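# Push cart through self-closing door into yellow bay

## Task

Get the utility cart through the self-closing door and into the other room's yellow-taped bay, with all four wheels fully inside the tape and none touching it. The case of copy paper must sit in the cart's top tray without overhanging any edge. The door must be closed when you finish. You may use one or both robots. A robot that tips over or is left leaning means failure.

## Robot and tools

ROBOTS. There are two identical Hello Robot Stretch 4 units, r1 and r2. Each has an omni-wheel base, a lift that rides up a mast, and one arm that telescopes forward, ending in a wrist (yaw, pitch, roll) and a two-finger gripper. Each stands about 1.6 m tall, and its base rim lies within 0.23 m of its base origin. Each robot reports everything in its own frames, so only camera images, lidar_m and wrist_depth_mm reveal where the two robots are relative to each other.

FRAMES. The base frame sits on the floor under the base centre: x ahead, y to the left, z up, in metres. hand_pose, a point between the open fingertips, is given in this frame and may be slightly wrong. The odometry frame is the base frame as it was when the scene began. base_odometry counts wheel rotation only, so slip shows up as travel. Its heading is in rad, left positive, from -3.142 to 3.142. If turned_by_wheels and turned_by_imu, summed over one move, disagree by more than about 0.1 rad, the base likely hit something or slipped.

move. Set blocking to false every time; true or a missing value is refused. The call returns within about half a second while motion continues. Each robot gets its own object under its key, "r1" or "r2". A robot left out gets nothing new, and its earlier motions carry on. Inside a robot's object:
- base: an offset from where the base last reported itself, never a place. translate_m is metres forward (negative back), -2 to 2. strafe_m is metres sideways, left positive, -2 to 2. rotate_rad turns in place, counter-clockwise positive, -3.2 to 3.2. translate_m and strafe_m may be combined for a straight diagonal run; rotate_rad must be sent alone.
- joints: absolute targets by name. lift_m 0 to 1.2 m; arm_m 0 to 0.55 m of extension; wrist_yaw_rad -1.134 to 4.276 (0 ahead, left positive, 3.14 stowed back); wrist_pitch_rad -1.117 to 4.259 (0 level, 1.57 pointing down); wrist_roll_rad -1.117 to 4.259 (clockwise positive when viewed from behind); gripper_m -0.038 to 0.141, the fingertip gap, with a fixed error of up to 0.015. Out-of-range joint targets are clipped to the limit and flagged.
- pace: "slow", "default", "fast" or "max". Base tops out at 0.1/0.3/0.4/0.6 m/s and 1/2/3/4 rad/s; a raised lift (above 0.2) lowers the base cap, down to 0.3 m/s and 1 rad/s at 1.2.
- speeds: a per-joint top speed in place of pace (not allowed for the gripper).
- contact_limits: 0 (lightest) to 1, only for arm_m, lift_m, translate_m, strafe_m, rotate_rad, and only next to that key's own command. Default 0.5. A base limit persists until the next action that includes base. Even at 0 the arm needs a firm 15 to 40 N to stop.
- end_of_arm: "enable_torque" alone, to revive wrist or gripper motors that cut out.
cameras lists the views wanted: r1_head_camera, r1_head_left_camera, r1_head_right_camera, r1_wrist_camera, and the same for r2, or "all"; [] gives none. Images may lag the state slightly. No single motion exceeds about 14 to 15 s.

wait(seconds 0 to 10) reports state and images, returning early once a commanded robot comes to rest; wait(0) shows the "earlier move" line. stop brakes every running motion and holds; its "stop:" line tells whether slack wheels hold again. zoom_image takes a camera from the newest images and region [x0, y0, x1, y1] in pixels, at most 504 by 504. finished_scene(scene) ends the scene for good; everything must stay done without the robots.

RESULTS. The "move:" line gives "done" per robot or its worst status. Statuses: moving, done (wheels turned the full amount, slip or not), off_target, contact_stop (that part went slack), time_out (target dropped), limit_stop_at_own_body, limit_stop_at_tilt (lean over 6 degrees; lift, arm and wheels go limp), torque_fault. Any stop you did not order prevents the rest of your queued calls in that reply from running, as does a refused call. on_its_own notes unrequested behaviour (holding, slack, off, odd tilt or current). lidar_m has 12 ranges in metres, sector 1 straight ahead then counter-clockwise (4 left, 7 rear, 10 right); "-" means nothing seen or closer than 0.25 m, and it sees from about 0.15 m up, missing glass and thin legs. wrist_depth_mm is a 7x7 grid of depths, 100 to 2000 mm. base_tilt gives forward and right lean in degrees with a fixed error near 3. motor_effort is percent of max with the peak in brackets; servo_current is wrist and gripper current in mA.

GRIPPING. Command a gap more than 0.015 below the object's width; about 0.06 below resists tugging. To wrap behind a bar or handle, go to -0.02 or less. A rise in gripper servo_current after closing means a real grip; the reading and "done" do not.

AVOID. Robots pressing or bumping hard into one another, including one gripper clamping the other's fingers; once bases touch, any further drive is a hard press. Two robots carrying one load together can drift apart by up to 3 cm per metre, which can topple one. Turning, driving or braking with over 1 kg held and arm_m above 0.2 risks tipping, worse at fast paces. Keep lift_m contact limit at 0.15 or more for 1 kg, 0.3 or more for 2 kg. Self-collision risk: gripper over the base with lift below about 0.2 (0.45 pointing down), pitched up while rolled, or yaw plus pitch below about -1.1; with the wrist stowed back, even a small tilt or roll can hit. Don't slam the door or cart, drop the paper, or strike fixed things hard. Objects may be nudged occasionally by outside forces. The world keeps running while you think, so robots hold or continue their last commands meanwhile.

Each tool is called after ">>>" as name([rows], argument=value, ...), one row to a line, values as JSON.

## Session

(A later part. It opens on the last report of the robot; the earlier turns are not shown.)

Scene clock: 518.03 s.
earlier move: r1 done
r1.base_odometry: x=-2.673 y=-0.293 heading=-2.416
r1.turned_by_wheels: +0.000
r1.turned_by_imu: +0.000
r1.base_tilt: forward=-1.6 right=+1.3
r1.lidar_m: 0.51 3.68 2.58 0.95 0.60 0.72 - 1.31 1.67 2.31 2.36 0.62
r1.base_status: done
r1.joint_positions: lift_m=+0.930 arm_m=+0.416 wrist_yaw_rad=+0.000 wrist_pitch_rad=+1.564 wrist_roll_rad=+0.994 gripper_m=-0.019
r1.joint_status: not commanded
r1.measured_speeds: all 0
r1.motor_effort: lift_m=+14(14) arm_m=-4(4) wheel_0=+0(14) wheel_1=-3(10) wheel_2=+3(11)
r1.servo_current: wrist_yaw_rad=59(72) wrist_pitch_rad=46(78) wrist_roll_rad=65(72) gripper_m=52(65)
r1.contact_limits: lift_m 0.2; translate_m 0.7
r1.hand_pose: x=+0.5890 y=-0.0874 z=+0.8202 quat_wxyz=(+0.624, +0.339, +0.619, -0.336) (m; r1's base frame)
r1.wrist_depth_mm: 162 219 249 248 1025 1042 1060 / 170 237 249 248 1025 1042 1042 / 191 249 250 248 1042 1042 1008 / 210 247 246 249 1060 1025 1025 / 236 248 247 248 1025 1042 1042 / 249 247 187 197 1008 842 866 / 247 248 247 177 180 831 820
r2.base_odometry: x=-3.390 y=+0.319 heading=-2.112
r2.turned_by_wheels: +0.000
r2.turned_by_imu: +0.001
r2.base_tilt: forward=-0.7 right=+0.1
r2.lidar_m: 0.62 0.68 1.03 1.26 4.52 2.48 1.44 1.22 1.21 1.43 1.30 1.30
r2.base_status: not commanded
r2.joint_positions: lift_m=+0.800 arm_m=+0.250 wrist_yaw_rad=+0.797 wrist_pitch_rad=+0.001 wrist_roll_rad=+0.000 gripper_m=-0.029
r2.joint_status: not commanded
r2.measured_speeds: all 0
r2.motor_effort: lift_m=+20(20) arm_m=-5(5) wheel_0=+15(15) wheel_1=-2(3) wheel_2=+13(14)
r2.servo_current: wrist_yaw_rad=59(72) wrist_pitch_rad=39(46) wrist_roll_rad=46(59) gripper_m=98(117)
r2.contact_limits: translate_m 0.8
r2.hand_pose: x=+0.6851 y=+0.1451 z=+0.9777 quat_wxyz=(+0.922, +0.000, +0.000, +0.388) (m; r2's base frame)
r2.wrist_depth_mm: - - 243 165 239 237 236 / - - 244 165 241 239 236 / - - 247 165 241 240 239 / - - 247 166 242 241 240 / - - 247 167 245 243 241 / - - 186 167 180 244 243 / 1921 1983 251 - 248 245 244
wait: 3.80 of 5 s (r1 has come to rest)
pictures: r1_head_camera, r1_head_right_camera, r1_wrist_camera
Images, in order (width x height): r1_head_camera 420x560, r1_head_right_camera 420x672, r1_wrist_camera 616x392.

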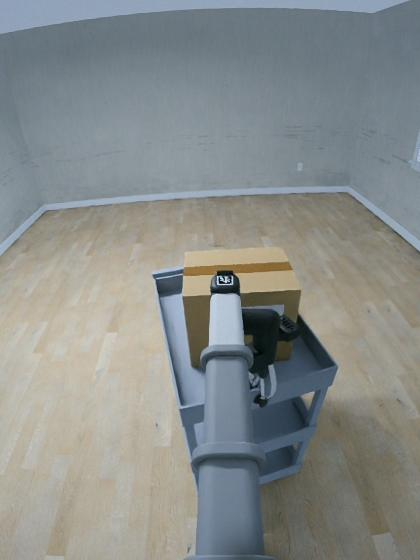

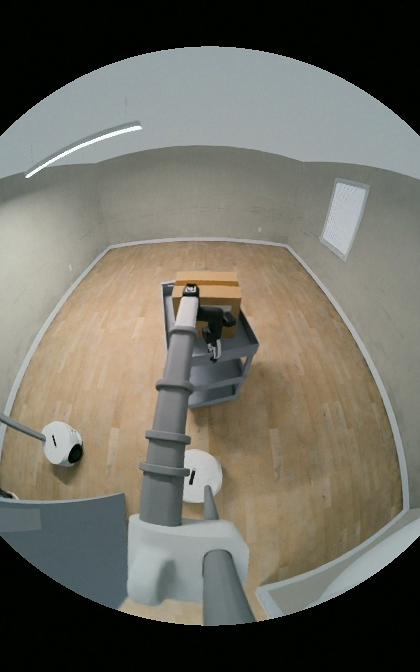

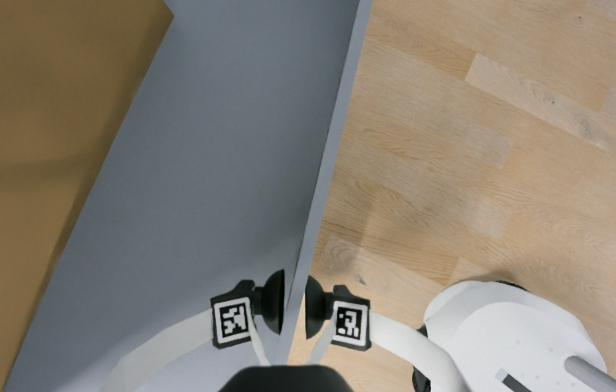

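>>> move(r1={"base":{"rotate_rad":0.08},"pace":"slow"}, blocking=false, cameras=[])

>>> wait(seconds=1.5, cameras=[])

>>> move(r1={"base":{"translate_m":-0.4},"pace":"slow","contact_limits":{"translate_m":0.6}}, blocking=false, cameras=[])

>>> wait(seconds=6, cameras=["r1_head_camera","r1_head_right_camera"])

Scene clock: 531.27 s.
move: r1 moving
r1.base_odometry: x=-2.673 y=-0.293 heading=-2.339
r1.turned_by_wheels: +0.076
r1.turned_by_imu: +0.076
r1.base_tilt: forward=-1.6 right=+1.3
r1.lidar_m: 0.52 3.43 2.50 0.90 0.59 0.77 - 1.28 1.79 2.32 2.42 0.60
r1.base_status: rotate_rad moving
r1.joint_positions: lift_m=+0.930 arm_m=+0.416 wrist_yaw_rad=+0.000 wrist_pitch_rad=+1.571 wrist_roll_rad=+0.994 gripper_m=-0.019
r1.joint_status: not commanded
r1.measured_speeds: translate_m=+0.000 strafe_m=+0.000 rotate_rad=+0.081 lift_m=+0.000 arm_m=+0.000 wrist_yaw_rad=+0.000 wrist_pitch_rad=+0.016 wrist_roll_rad=+0.000
r1.motor_effort: lift_m=+14(14) arm_m=-3(4) wheel_0=-10(10) wheel_1=-5(7) wheel_2=-8(8)
r1.servo_current: wrist_yaw_rad=59(72) wrist_pitch_rad=39(59) wrist_roll_rad=39(59) gripper_m=59(59)
r1.contact_limits: lift_m 0.2
r1.hand_pose: x=+0.5867 y=-0.0874 z=+0.8202 quat_wxyz=(+0.621, +0.337, +0.622, -0.338) (m; r1's base frame)
r1.wrist_depth_mm: 151 211 245 247 248 1042 1060 / 168 231 246 247 248 1042 1042 / 188 245 247 247 1042 1042 1042 / 212 244 246 247 1042 1060 1060 / 245 245 246 248 1042 1042 1060 / 245 246 202 200 183 831 1042 / 245 246 247 146 842 138 831
r2: as last shown
r2.turned_by_imu: +0.002
r2.base_tilt: forward=-0.7 right=+0.0
r2.lidar_m: 0.64 0.68 1.02 1.27 4.50 2.50 1.42 1.21 1.22 1.44 1.30 1.29
r2.motor_effort: lift_m=+20(20) arm_m=-4(5) wheel_0=+14(15) wheel_1=-2(2) wheel_2=+13(13)
r2.servo_current: wrist_yaw_rad=52(65) wrist_pitch_rad=46(46) wrist_roll_rad=39(52) gripper_m=111(111)
r2.contact_limits: translate_m 0.8
r2.wrist_depth_mm: - - 242 164 238 237 236 / - - 244 165 240 238 236 / - - 245 166 242 239 238 / - - 247 166 244 241 240 / - - 249 167 244 243 241 / - - 186 167 181 243 243 / 1921 1983 251 - 247 245 244
pictures: none
No camera images: "cameras" was empty.

Scene clock: 531.63 s.
earlier move: r1 done
r1.base_odometry: x=-2.673 y=-0.293 heading=-2.337
r1.turned_by_wheels: +0.002
r1.turned_by_imu: +0.002
r1.base_tilt: forward=-1.6 right=+1.3
r1.lidar_m: 0.52 3.43 2.51 0.87 0.58 0.79 - 1.32 1.82 2.32 2.41 0.58
r1.base_status: done
r1.joint_positions: lift_m=+0.930 arm_m=+0.416 wrist_yaw_rad=+0.000 wrist_pitch_rad=+1.572 wrist_roll_rad=+0.994 gripper_m=-0.019
r1.joint_status: not commanded
r1.measured_speeds: all 0
r1.motor_effort: lift_m=+14(14) arm_m=-1(4) wheel_0=-7(10) wheel_1=-4(7) wheel_2=-7(8)
r1.servo_current: wrist_yaw_rad=39(72) wrist_pitch_rad=39(59) wrist_roll_rad=59(65) gripper_m=59(59)
r1.contact_limits: lift_m 0.2
r1.hand_pose: x=+0.5865 y=-0.0874 z=+0.8202 quat_wxyz=(+0.621, +0.337, +0.622, -0.338) (m; r1's base frame)
r1.wrist_depth_mm: 151 211 244 246 247 1042 1060 / 167 231 246 246 247 1042 1060 / 188 244 246 247 1042 1060 1042 / 213 244 246 247 1042 1042 1060 / 244 245 246 246 1042 1042 1060 / 244 246 202 200 182 831 1042 / 244 245 247 148 854 842 842
r2.base_odometry: x=-3.390 y=+0.319 heading=-2.112
r2.turned_by_wheels: +0.000
r2.turned_by_imu: +0.000
r2.base_tilt: forward=-0.7 right=+0.0
r2.lidar_m: 0.64 0.65 1.02 1.26 4.53 2.51 1.42 1.22 1.19 1.42 1.31 1.31
r2.base_status: not commanded
r2.joint_positions: lift_m=+0.800 arm_m=+0.250 wrist_yaw_rad=+0.797 wrist_pitch_rad=+0.001 wrist_roll_rad=+0.000 gripper_m=-0.029
r2.joint_status: not commanded
r2.measured_speeds: all 0
r2.motor_effort: lift_m=+20(20) arm_m=-4(5) wheel_0=+15(15) wheel_1=-2(2) wheel_2=+13(13)
r2.servo_current: wrist_yaw_rad=59(65) wrist_pitch_rad=46(46) wrist_roll_rad=39(52) gripper_m=111(111)
r2.contact_limits: translate_m 0.8
r2.hand_pose: x=+0.6851 y=+0.1451 z=+0.9777 quat_wxyz=(+0.922, +0.000, +0.000, +0.388) (m; r2's base frame)
r2.wrist_depth_mm: - - 242 165 238 237 236 / - - 244 165 240 239 236 / - - 244 166 241 240 237 / - - 248 167 243 241 240 / - - 249 167 245 241 242 / - - 187 167 181 243 243 / 1921 1921 251 - 248 245 245
wait: 0.37 of 1.5 s (r1 has come to rest)
pictures: none
No camera images: "cameras" was empty.

Scene clock: 532.13 s.
move: r1 moving
r1.base_odometry: x=-2.665 y=-0.284 heading=-2.338
r1.turned_by_wheels: -0.001
r1.turned_by_imu: -0.001
r1.base_tilt: forward=-1.6 right=+1.3
r1.lidar_m: 0.54 3.43 2.49 0.87 0.58 0.76 - 1.30 1.77 2.32 2.39 0.60
r1.base_status: translate_m moving
r1.joint_positions: lift_m=+0.930 arm_m=+0.416 wrist_yaw_rad=+0.000 wrist_pitch_rad=+1.570 wrist_roll_rad=+0.994 gripper_m=-0.019
r1.joint_status: not commanded
r1.measured_speeds: translate_m=-0.048 strafe_m=+0.000 rotate_rad=+0.001 lift_m=+0.000 arm_m=+0.000 wrist_yaw_rad=+0.000 wrist_pitch_rad=-0.029 wrist_roll_rad=+0.000
r1.motor_effort: lift_m=+14(14) arm_m=+2(2) wheel_0=-10(11) wheel_1=-6(7) wheel_2=+2(6)
r1.servo_current: wrist_yaw_rad=46(72) wrist_pitch_rad=39(46) wrist_roll_rad=59(59) gripper_m=52(65)
r1.contact_limits: lift_m 0.2; translate_m 0.6
r1.hand_pose: x=+0.5871 y=-0.0874 z=+0.8202 quat_wxyz=(+0.622, +0.338, +0.621, -0.337) (m; r1's base frame)
r1.wrist_depth_mm: 161 213 248 247 249 1042 1042 / 171 238 248 247 248 1042 1025 / 195 247 248 247 1042 1060 1042 / 220 249 248 248 1042 1042 1042 / 247 247 249 247 1042 1042 1025 / 247 248 185 198 182 831 1025 / 247 248 247 178 831 831 820
r2: as last shown
r2.base_tilt: forward=-0.7 right=+0.1
r2.lidar_m: 0.65 0.67 1.02 1.28 4.50 2.49 1.40 1.20 1.21 1.42 1.30 1.28
r2.motor_effort: lift_m=+21(21) arm_m=-5(5) wheel_0=+15(15) wheel_1=-2(2) wheel_2=+13(14)
r2.servo_current: wrist_yaw_rad=59(59) wrist_pitch_rad=39(46) wrist_roll_rad=33(52) gripper_m=111(111)
r2.contact_limits: translate_m 0.8
r2.wrist_depth_mm: - - 243 164 240 237 236 / - - 244 165 241 238 237 / - - 245 166 241 240 238 / - - 246 166 244 242 241 / - - 248 167 245 243 242 / - - 187 167 180 244 243 / 1983 1921 250 - 246 244 245
pictures: none
No camera images: "cameras" was empty.

Scene clock: 536.93 s.
earlier move: r1 done
r1.base_odometry: x=-2.396 y=-0.005 heading=-2.336
r1.turned_by_wheels: +0.002
r1.turned_by_imu: +0.004
r1.base_tilt: forward=-1.6 right=+1.2
r1.lidar_m: 0.43 0.55 0.56 0.53 0.56 0.75 3.87 0.95 1.22 2.29 2.42 0.78
r1.base_status: done
r1.joint_positions: lift_m=+0.930 arm_m=+0.416 wrist_yaw_rad=+0.001 wrist_pitch_rad=+1.565 wrist_roll_rad=+0.991 gripper_m=-0.019
r1.joint_status: not commanded
r1.measured_speeds: all 0
r1.motor_effort: lift_m=+14(14) arm_m=-4(4) wheel_0=+4(12) wheel_1=+0(8) wheel_2=+8(14)
r1.servo_current: wrist_yaw_rad=46(72) wrist_pitch_rad=39(98) wrist_roll_rad=46(65) gripper_m=59(65)
r1.contact_limits: lift_m 0.2; translate_m 0.6
r1.hand_pose: x=+0.5886 y=-0.0874 z=+0.8202 quat_wxyz=(+0.624, +0.337, +0.621, -0.335) (m; r1's base frame)
r1.wrist_depth_mm: 248 248 1060 1042 1025 1060 1025 / 249 248 248 1025 1025 1008 1025 / 248 249 249 1025 1042 1042 1042 / 250 248 248 1025 1042 1008 1025 / 248 248 248 1042 1042 1025 1025 / 239 248 201 190 182 891 1042 / 237 158 248 178 167 831 809
r2.base_odometry: x=-3.390 y=+0.319 heading=-2.112
r2.turned_by_wheels: +0.000
r2.turned_by_imu: +0.001
r2.base_tilt: forward=-0.7 right=+0.0
r2.lidar_m: 0.64 0.68 0.77 0.74 4.52 2.52 1.41 1.21 1.21 1.44 1.29 1.31
r2.base_status: not commanded
r2.joint_positions: lift_m=+0.800 arm_m=+0.250 wrist_yaw_rad=+0.797 wrist_pitch_rad=+0.001 wrist_roll_rad=+0.000 gripper_m=-0.029
r2.joint_status: not commanded
r2.measured_speeds: all 0
r2.motor_effort: lift_m=+20(21) arm_m=-5(5) wheel_0=+14(15) wheel_1=-2(3) wheel_2=+13(14)
r2.servo_current: wrist_yaw_rad=39(65) wrist_pitch_rad=39(46) wrist_roll_rad=52(59) gripper_m=111(117)
r2.contact_limits: translate_m 0.8
r2.hand_pose: x=+0.6851 y=+0.1451 z=+0.9777 quat_wxyz=(+0.922, +0.000, +0.000, +0.388) (m; r2's base frame)
r2.wrist_depth_mm: - - 242 164 238 237 236 / - - 244 165 240 239 237 / - 891 246 165 242 240 238 / 707 - 247 166 245 242 240 / 715 - 248 166 244 242 241 / 640 - 187 167 181 244 243 / - 1118 251 - 247 244 244
wait: 4.80 of 6 s (r1 has come to rest)
pictures: r1_head_camera, r1_head_right_camera
Images, in order (width x height): r1_head_camera 420x560, r1_head_right_camera 420x672.

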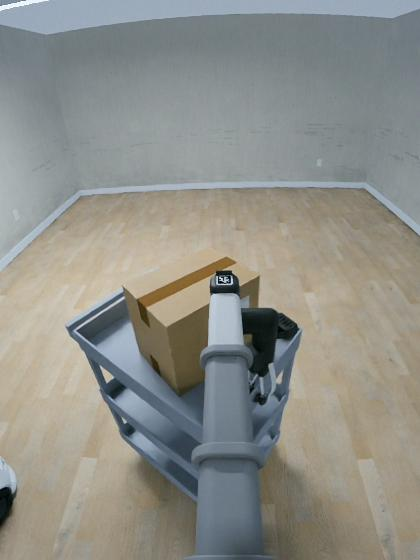

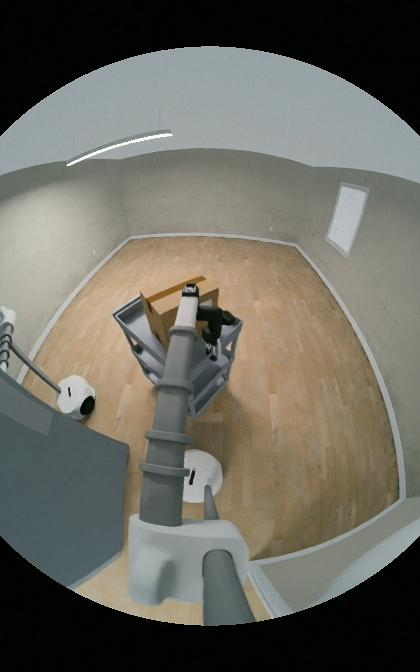

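>>> move(r1={"base":{"translate_m":-0.2,"strafe_m":0.06},"pace":"slow","contact_limits":{"translate_m":0.6}}, blocking=false, cameras=[])

>>> wait(seconds=1.2, cameras=["r1_head_camera"])

>>> wait(seconds=2, cameras=["r1_head_camera","r1_head_right_camera"])

Scene clock: 552.90 s.
move: r1 moving
r1.base_odometry: x=-2.385 y=+0.001 heading=-2.336
r1.turned_by_wheels: +0.001
r1.turned_by_imu: +0.000
r1.base_tilt: forward=-1.6 right=+1.3
r1.lidar_m: 0.44 0.56 0.55 0.52 0.54 0.76 3.86 0.92 1.24 2.31 2.42 0.77
r1.base_status: translate_m moving; strafe_m moving
r1.joint_positions: lift_m=+0.930 arm_m=+0.416 wrist_yaw_rad=+0.001 wrist_pitch_rad=+1.564 wrist_roll_rad=+0.991 gripper_m=-0.019
r1.joint_status: not commanded
r1.measured_speeds: translate_m=-0.049 strafe_m=+0.015 rotate_rad=+0.001 lift_m=+0.000 arm_m=+0.000 wrist_yaw_rad=+0.000 wrist_pitch_rad=-0.019 wrist_roll_rad=+0.000
r1.motor_effort: lift_m=+14(14) arm_m=-4(4) wheel_0=-2(5) wheel_1=-2(4) wheel_2=+11(13)
r1.servo_current: wrist_yaw_rad=52(65) wrist_pitch_rad=59(59) wrist_roll_rad=33(65) gripper_m=59(59)
r1.contact_limits: lift_m 0.2; translate_m 0.6
r1.hand_pose: x=+0.5891 y=-0.0874 z=+0.8202 quat_wxyz=(+0.625, +0.337, +0.620, -0.335) (m; r1's base frame)
r1.wrist_depth_mm: 251 249 1042 1042 1042 1025 1008 / 250 250 228 1025 1025 1025 1042 / 250 249 250 1042 1042 1060 1025 / 250 250 249 1025 1042 1042 1042 / 250 250 248 1025 1042 1025 1008 / 244 249 189 187 1025 904 1042 / 235 153 248 178 156 809 809
r2: as last shown
r2.turned_by_imu: +0.002
r2.base_tilt: forward=-0.6 right=+0.0
r2.lidar_m: 0.65 0.67 0.72 0.77 4.52 2.52 1.42 1.20 1.20 1.41 1.29 1.29
r2.motor_effort: lift_m=+20(21) arm_m=-4(5) wheel_0=+15(15) wheel_1=-2(2) wheel_2=+13(13)
r2.servo_current: wrist_yaw_rad=52(59) wrist_pitch_rad=33(46) wrist_roll_rad=52(59) gripper_m=111(111)
r2.contact_limits: translate_m 0.8
r2.wrist_depth_mm: - - 243 165 240 237 236 / - - 244 165 240 238 237 / - - 245 166 242 240 238 / 707 - 247 166 243 241 240 / 715 - 249 167 245 243 241 / 634 - 187 167 180 244 243 / - 1118 251 - 247 245 245
pictures: none
No camera images: "cameras" was empty.

Scene clock: 554.10 s.
earlier move: r1 moving
r1.base_odometry: x=-2.290 y=+0.055 heading=-2.336
r1.turned_by_wheels: -0.001
r1.turned_by_imu: +0.000
r1.base_tilt: forward=-1.6 right=+1.3
r1.lidar_m: 0.47 0.61 0.52 0.48 0.52 0.70 3.76 0.86 1.06 2.35 2.44 0.83
r1.base_status: translate_m moving; strafe_m moving
r1.joint_positions: lift_m=+0.930 arm_m=+0.416 wrist_yaw_rad=+0.001 wrist_pitch_rad=+1.561 wrist_roll_rad=+0.991 gripper_m=-0.019
r1.joint_status: not commanded
r1.measured_speeds: translate_m=-0.095 strafe_m=+0.029 rotate_rad=-0.001 lift_m=+0.000 arm_m=+0.000 wrist_yaw_rad=+0.000 wrist_pitch_rad=+0.000 wrist_roll_rad=+0.000
r1.motor_effort: lift_m=+14(14) arm_m=-4(4) wheel_0=-6(6) wheel_1=-2(7) wheel_2=+8(14)
r1.servo_current: wrist_yaw_rad=52(65) wrist_pitch_rad=65(65) wrist_roll_rad=52(65) gripper_m=59(59)
r1.contact_limits: lift_m 0.2; translate_m 0.6
r1.hand_pose: x=+0.5900 y=-0.0874 z=+0.8202 quat_wxyz=(+0.626, +0.337, +0.619, -0.334) (m; r1's base frame)
r1.wrist_depth_mm: 252 252 1060 1042 1060 1042 1042 / 253 251 246 1042 1042 1025 1025 / 252 250 250 1025 1042 1042 1042 / 251 249 250 1042 1042 1025 1025 / 251 250 249 1025 1060 1042 1025 / 250 249 199 193 180 991 1008 / 242 158 248 186 866 831 820
r2.base_odometry: x=-3.390 y=+0.319 heading=-2.112
r2.turned_by_wheels: +0.000
r2.turned_by_imu: +0.000
r2.base_tilt: forward=-0.7 right=+0.0
r2.lidar_m: 0.63 0.65 0.70 0.88 4.51 2.52 1.44 1.21 1.22 1.45 1.29 1.25
r2.base_status: not commanded
r2.joint_positions: lift_m=+0.800 arm_m=+0.250 wrist_yaw_rad=+0.797 wrist_pitch_rad=+0.001 wrist_roll_rad=+0.000 gripper_m=-0.029
r2.joint_status: not commanded
r2.measured_speeds: all 0
r2.motor_effort: lift_m=+20(21) arm_m=-4(5) wheel_0=+15(15) wheel_1=-2(2) wheel_2=+13(13)
r2.servo_current: wrist_yaw_rad=52(65) wrist_pitch_rad=39(52) wrist_roll_rad=39(65) gripper_m=104(117)
r2.contact_limits: translate_m 0.8
r2.hand_pose: x=+0.6851 y=+0.1451 z=+0.9777 quat_wxyz=(+0.922, +0.000, +0.000, +0.388) (m; r2's base frame)
r2.wrist_depth_mm: - - 242 164 240 237 236 / - - 245 165 240 238 237 / - - 245 165 241 240 239 / 668 - 246 166 244 242 240 / 676 917 248 167 245 243 243 / 591 750 186 167 181 244 242 / - 153 251 - 247 245 244
wait: 1.20 s; no rest
pictures: r1_head_camera
Images, in order (width x height): r1_head_camera 420x560.

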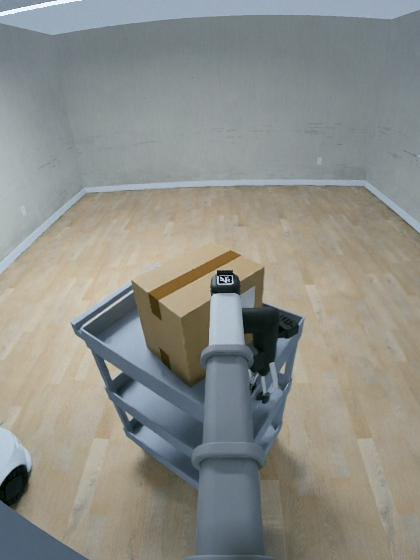

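Scene clock: 555.73 s.
earlier move: r1 done
r1.base_odometry: x=-2.214 y=+0.097 heading=-2.337
r1.turned_by_wheels: -0.001
r1.turned_by_imu: -0.001
r1.base_tilt: forward=-1.6 right=+1.3
r1.lidar_m: 0.46 0.61 0.50 0.44 0.48 0.65 3.65 0.81 0.94 2.38 2.47 0.83
r1.base_status: done
r1.joint_positions: lift_m=+0.930 arm_m=+0.416 wrist_yaw_rad=+0.001 wrist_pitch_rad=+1.563 wrist_roll_rad=+0.991 gripper_m=-0.019
r1.joint_status: not commanded
r1.measured_speeds: all 0
r1.motor_effort: lift_m=+14(14) arm_m=-4(4) wheel_0=-8(11) wheel_1=-5(7) wheel_2=+1(14)
r1.servo_current: wrist_yaw_rad=46(72) wrist_pitch_rad=52(65) wrist_roll_rad=33(65) gripper_m=59(59)
r1.contact_limits: lift_m 0.2; translate_m 0.6
r1.hand_pose: x=+0.5892 y=-0.0874 z=+0.8202 quat_wxyz=(+0.625, +0.337, +0.620, -0.334) (m; r1's base frame)
r1.wrist_depth_mm: 249 250 1060 1025 1025 1042 1042 / 250 250 268 1025 1042 1060 1042 / 250 249 249 1042 1042 1042 1008 / 249 249 249 1042 1042 1025 1042 / 250 248 248 1060 1042 1025 1042 / 247 248 206 198 178 1042 1042 / 236 153 247 207 854 133 831
r2.base_odometry: x=-3.390 y=+0.319 heading=-2.112
r2.turned_by_wheels: +0.000
r2.turned_by_imu: +0.000
r2.base_tilt: forward=-0.7 right=+0.1
r2.lidar_m: 0.64 0.66 0.64 0.92 4.53 2.51 1.41 1.21 1.20 1.45 1.30 1.28
r2.base_status: not commanded
r2.joint_positions: lift_m=+0.800 arm_m=+0.250 wrist_yaw_rad=+0.797 wrist_pitch_rad=+0.001 wrist_roll_rad=+0.000 gripper_m=-0.029
r2.joint_status: not commanded
r2.measured_speeds: all 0
r2.motor_effort: lift_m=+20(21) arm_m=-5(5) wheel_0=+15(15) wheel_1=-2(3) wheel_2=+13(14)
r2.servo_current: wrist_yaw_rad=59(65) wrist_pitch_rad=39(52) wrist_roll_rad=59(65) gripper_m=104(117)
r2.contact_limits: translate_m 0.8
r2.hand_pose: x=+0.6851 y=+0.1451 z=+0.9777 quat_wxyz=(+0.922, +0.000, +0.000, +0.388) (m; r2's base frame)
r2.wrist_depth_mm: - - 242 164 239 238 236 / - - 245 165 240 238 237 / - - 246 165 242 239 239 / 597 676 247 166 244 241 240 / 603 668 248 166 245 243 242 / 539 585 185 167 181 244 242 / 512 145 251 - 247 243 245
wait: 1.63 of 2 s (r1 has come to rest)
pictures: r1_head_camera, r1_head_right_camera
Images, in order (width x height): r1_head_camera 420x560, r1_head_right_camera 420x672.

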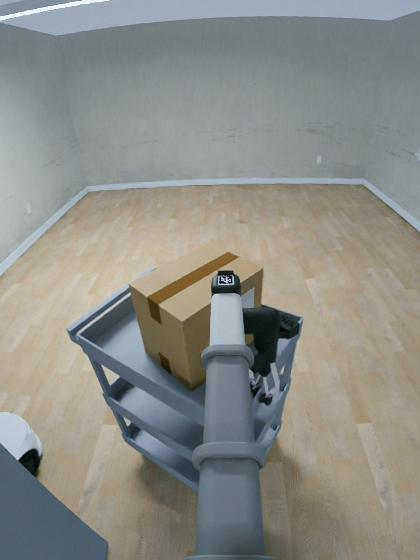

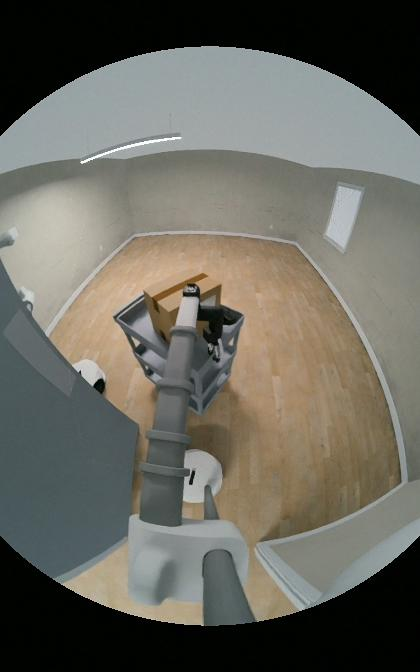

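>>> move(r1={"joints":{"wrist_roll_rad":1.75},"speeds":{"wrist_roll_rad":0.4}}, blocking=false, cameras=[])

>>> wait(seconds=3.5, cameras=["r1_head_camera","r1_head_right_camera"])

Scene clock: 560.63 s.
move: r1 moving
r1.base_odometry: x=-2.214 y=+0.097 heading=-2.337
r1.turned_by_wheels: +0.000
r1.turned_by_imu: +0.000
r1.base_tilt: forward=-1.6 right=+1.3
r1.lidar_m: 0.46 0.60 0.50 0.46 0.48 0.68 3.66 0.81 0.95 2.37 2.47 0.83
r1.base_status: not commanded
r1.joint_positions: lift_m=+0.930 arm_m=+0.416 wrist_yaw_rad=+0.001 wrist_pitch_rad=+1.563 wrist_roll_rad=+1.152 gripper_m=-0.019
r1.joint_status: wrist_roll_rad moving
r1.measured_speeds: translate_m=+0.000 strafe_m=+0.000 rotate_rad=+0.000 lift_m=+0.000 arm_m=+0.000 wrist_yaw_rad=+0.000 wrist_pitch_rad=+0.000 wrist_roll_rad=+0.397
r1.motor_effort: lift_m=+14(14) arm_m=-4(4) wheel_0=-9(9) wheel_1=-5(5) wheel_2=+1(1)
r1.servo_current: wrist_yaw_rad=52(59) wrist_pitch_rad=52(52) wrist_roll_rad=59(104) gripper_m=59(65)
r1.contact_limits: lift_m 0.2; translate_m 0.6
r1.hand_pose: x=+0.5892 y=-0.0874 z=+0.8202 quat_wxyz=(+0.595, +0.386, +0.591, -0.383) (m; r1's base frame)
r1.wrist_depth_mm: 249 249 1025 1042 1042 1042 1025 / 250 249 1042 1042 1008 1042 1025 / 248 249 233 1025 1042 1042 1042 / 249 250 248 1042 1025 1025 1025 / 249 249 249 253 1060 1042 1042 / 248 248 203 198 179 831 809 / 239 156 249 230 1042 137 820
r2: as last shown
r2.turned_by_imu: +0.001
r2.lidar_m: 0.63 0.66 0.64 0.88 4.51 2.51 1.41 1.22 1.19 1.45 1.27 1.29
r2.motor_effort: lift_m=+20(20) arm_m=-5(5) wheel_0=+15(15) wheel_1=-2(3) wheel_2=+13(13)
r2.servo_current: wrist_yaw_rad=46(65) wrist_pitch_rad=39(46) wrist_roll_rad=46(65) gripper_m=104(111)
r2.contact_limits: translate_m 0.8
r2.wrist_depth_mm: - - 243 165 238 237 236 / - - 244 164 241 239 236 / - - 245 165 242 240 239 / 597 683 247 166 244 242 240 / 603 668 248 167 245 241 241 / 544 597 185 167 180 244 244 / 512 144 252 - 247 244 243
pictures: none
No camera images: "cameras" was empty.

Scene clock: 562.47 s.
earlier move: r1 done
r1.base_odometry: x=-2.214 y=+0.098 heading=-2.337
r1.turned_by_wheels: +0.000
r1.turned_by_imu: +0.000
r1.base_tilt: forward=-1.6 right=+1.3
r1.lidar_m: 0.47 0.59 0.49 0.46 0.48 0.68 3.64 0.82 0.92 2.35 2.46 0.81
r1.base_status: not commanded
r1.joint_positions: lift_m=+0.930 arm_m=+0.416 wrist_yaw_rad=+0.001 wrist_pitch_rad=+1.565 wrist_roll_rad=+1.740 gripper_m=-0.019
r1.joint_status: all done
r1.measured_speeds: all 0
r1.motor_effort: lift_m=+14(14) arm_m=-4(4) wheel_0=-8(9) wheel_1=-4(5) wheel_2=+1(1)
r1.servo_current: wrist_yaw_rad=52(72) wrist_pitch_rad=46(59) wrist_roll_rad=59(124) gripper_m=52(65)
r1.contact_limits: lift_m 0.2; translate_m 0.6
r1.hand_pose: x=+0.5886 y=-0.0874 z=+0.8202 quat_wxyz=(+0.458, +0.542, +0.455, -0.539) (m; r1's base frame)
r1.wrist_depth_mm: 1042 1025 1025 1042 1042 1042 1008 / 1042 1042 1042 1042 1025 1025 1025 / 1042 1025 1042 1042 1042 1042 831 / 213 251 1042 1042 1025 866 809 / 248 208 225 250 1042 904 831 / 248 247 193 206 178 1025 831 / 247 166 183 247 196 136 1060
r2.base_odometry: x=-3.390 y=+0.319 heading=-2.112
r2.turned_by_wheels: +0.000
r2.turned_by_imu: +0.000
r2.base_tilt: forward=-0.7 right=+0.1
r2.lidar_m: 0.63 0.66 0.62 0.91 4.50 2.49 1.40 1.22 1.21 1.43 1.30 1.30
r2.base_status: not commanded
r2.joint_positions: lift_m=+0.800 arm_m=+0.250 wrist_yaw_rad=+0.797 wrist_pitch_rad=+0.001 wrist_roll_rad=+0.000 gripper_m=-0.029
r2.joint_status: not commanded
r2.measured_speeds: all 0
r2.motor_effort: lift_m=+20(20) arm_m=-4(5) wheel_0=+14(15) wheel_1=-2(3) wheel_2=+13(14)
r2.servo_current: wrist_yaw_rad=52(65) wrist_pitch_rad=39(46) wrist_roll_rad=46(65) gripper_m=104(117)
r2.contact_limits: translate_m 0.8
r2.hand_pose: x=+0.6851 y=+0.1451 z=+0.9777 quat_wxyz=(+0.922, +0.000, +0.000, +0.388) (m; r2's base frame)
r2.wrist_depth_mm: - - 243 164 238 237 236 / - - 244 165 240 239 236 / - - 245 165 241 241 239 / 603 691 247 166 244 241 241 / 609 668 249 167 244 243 241 / 544 597 185 167 181 244 243 / 512 144 251 - 248 245 244
wait: 1.83 of 3.5 s (r1 has come to rest)
pictures: r1_head_camera, r1_head_right_camera
Images, in order (width x height): r1_head_camera 420x560, r1_head_right_camera 420x672.

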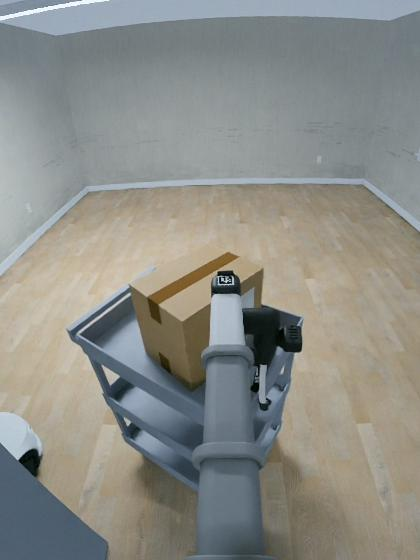

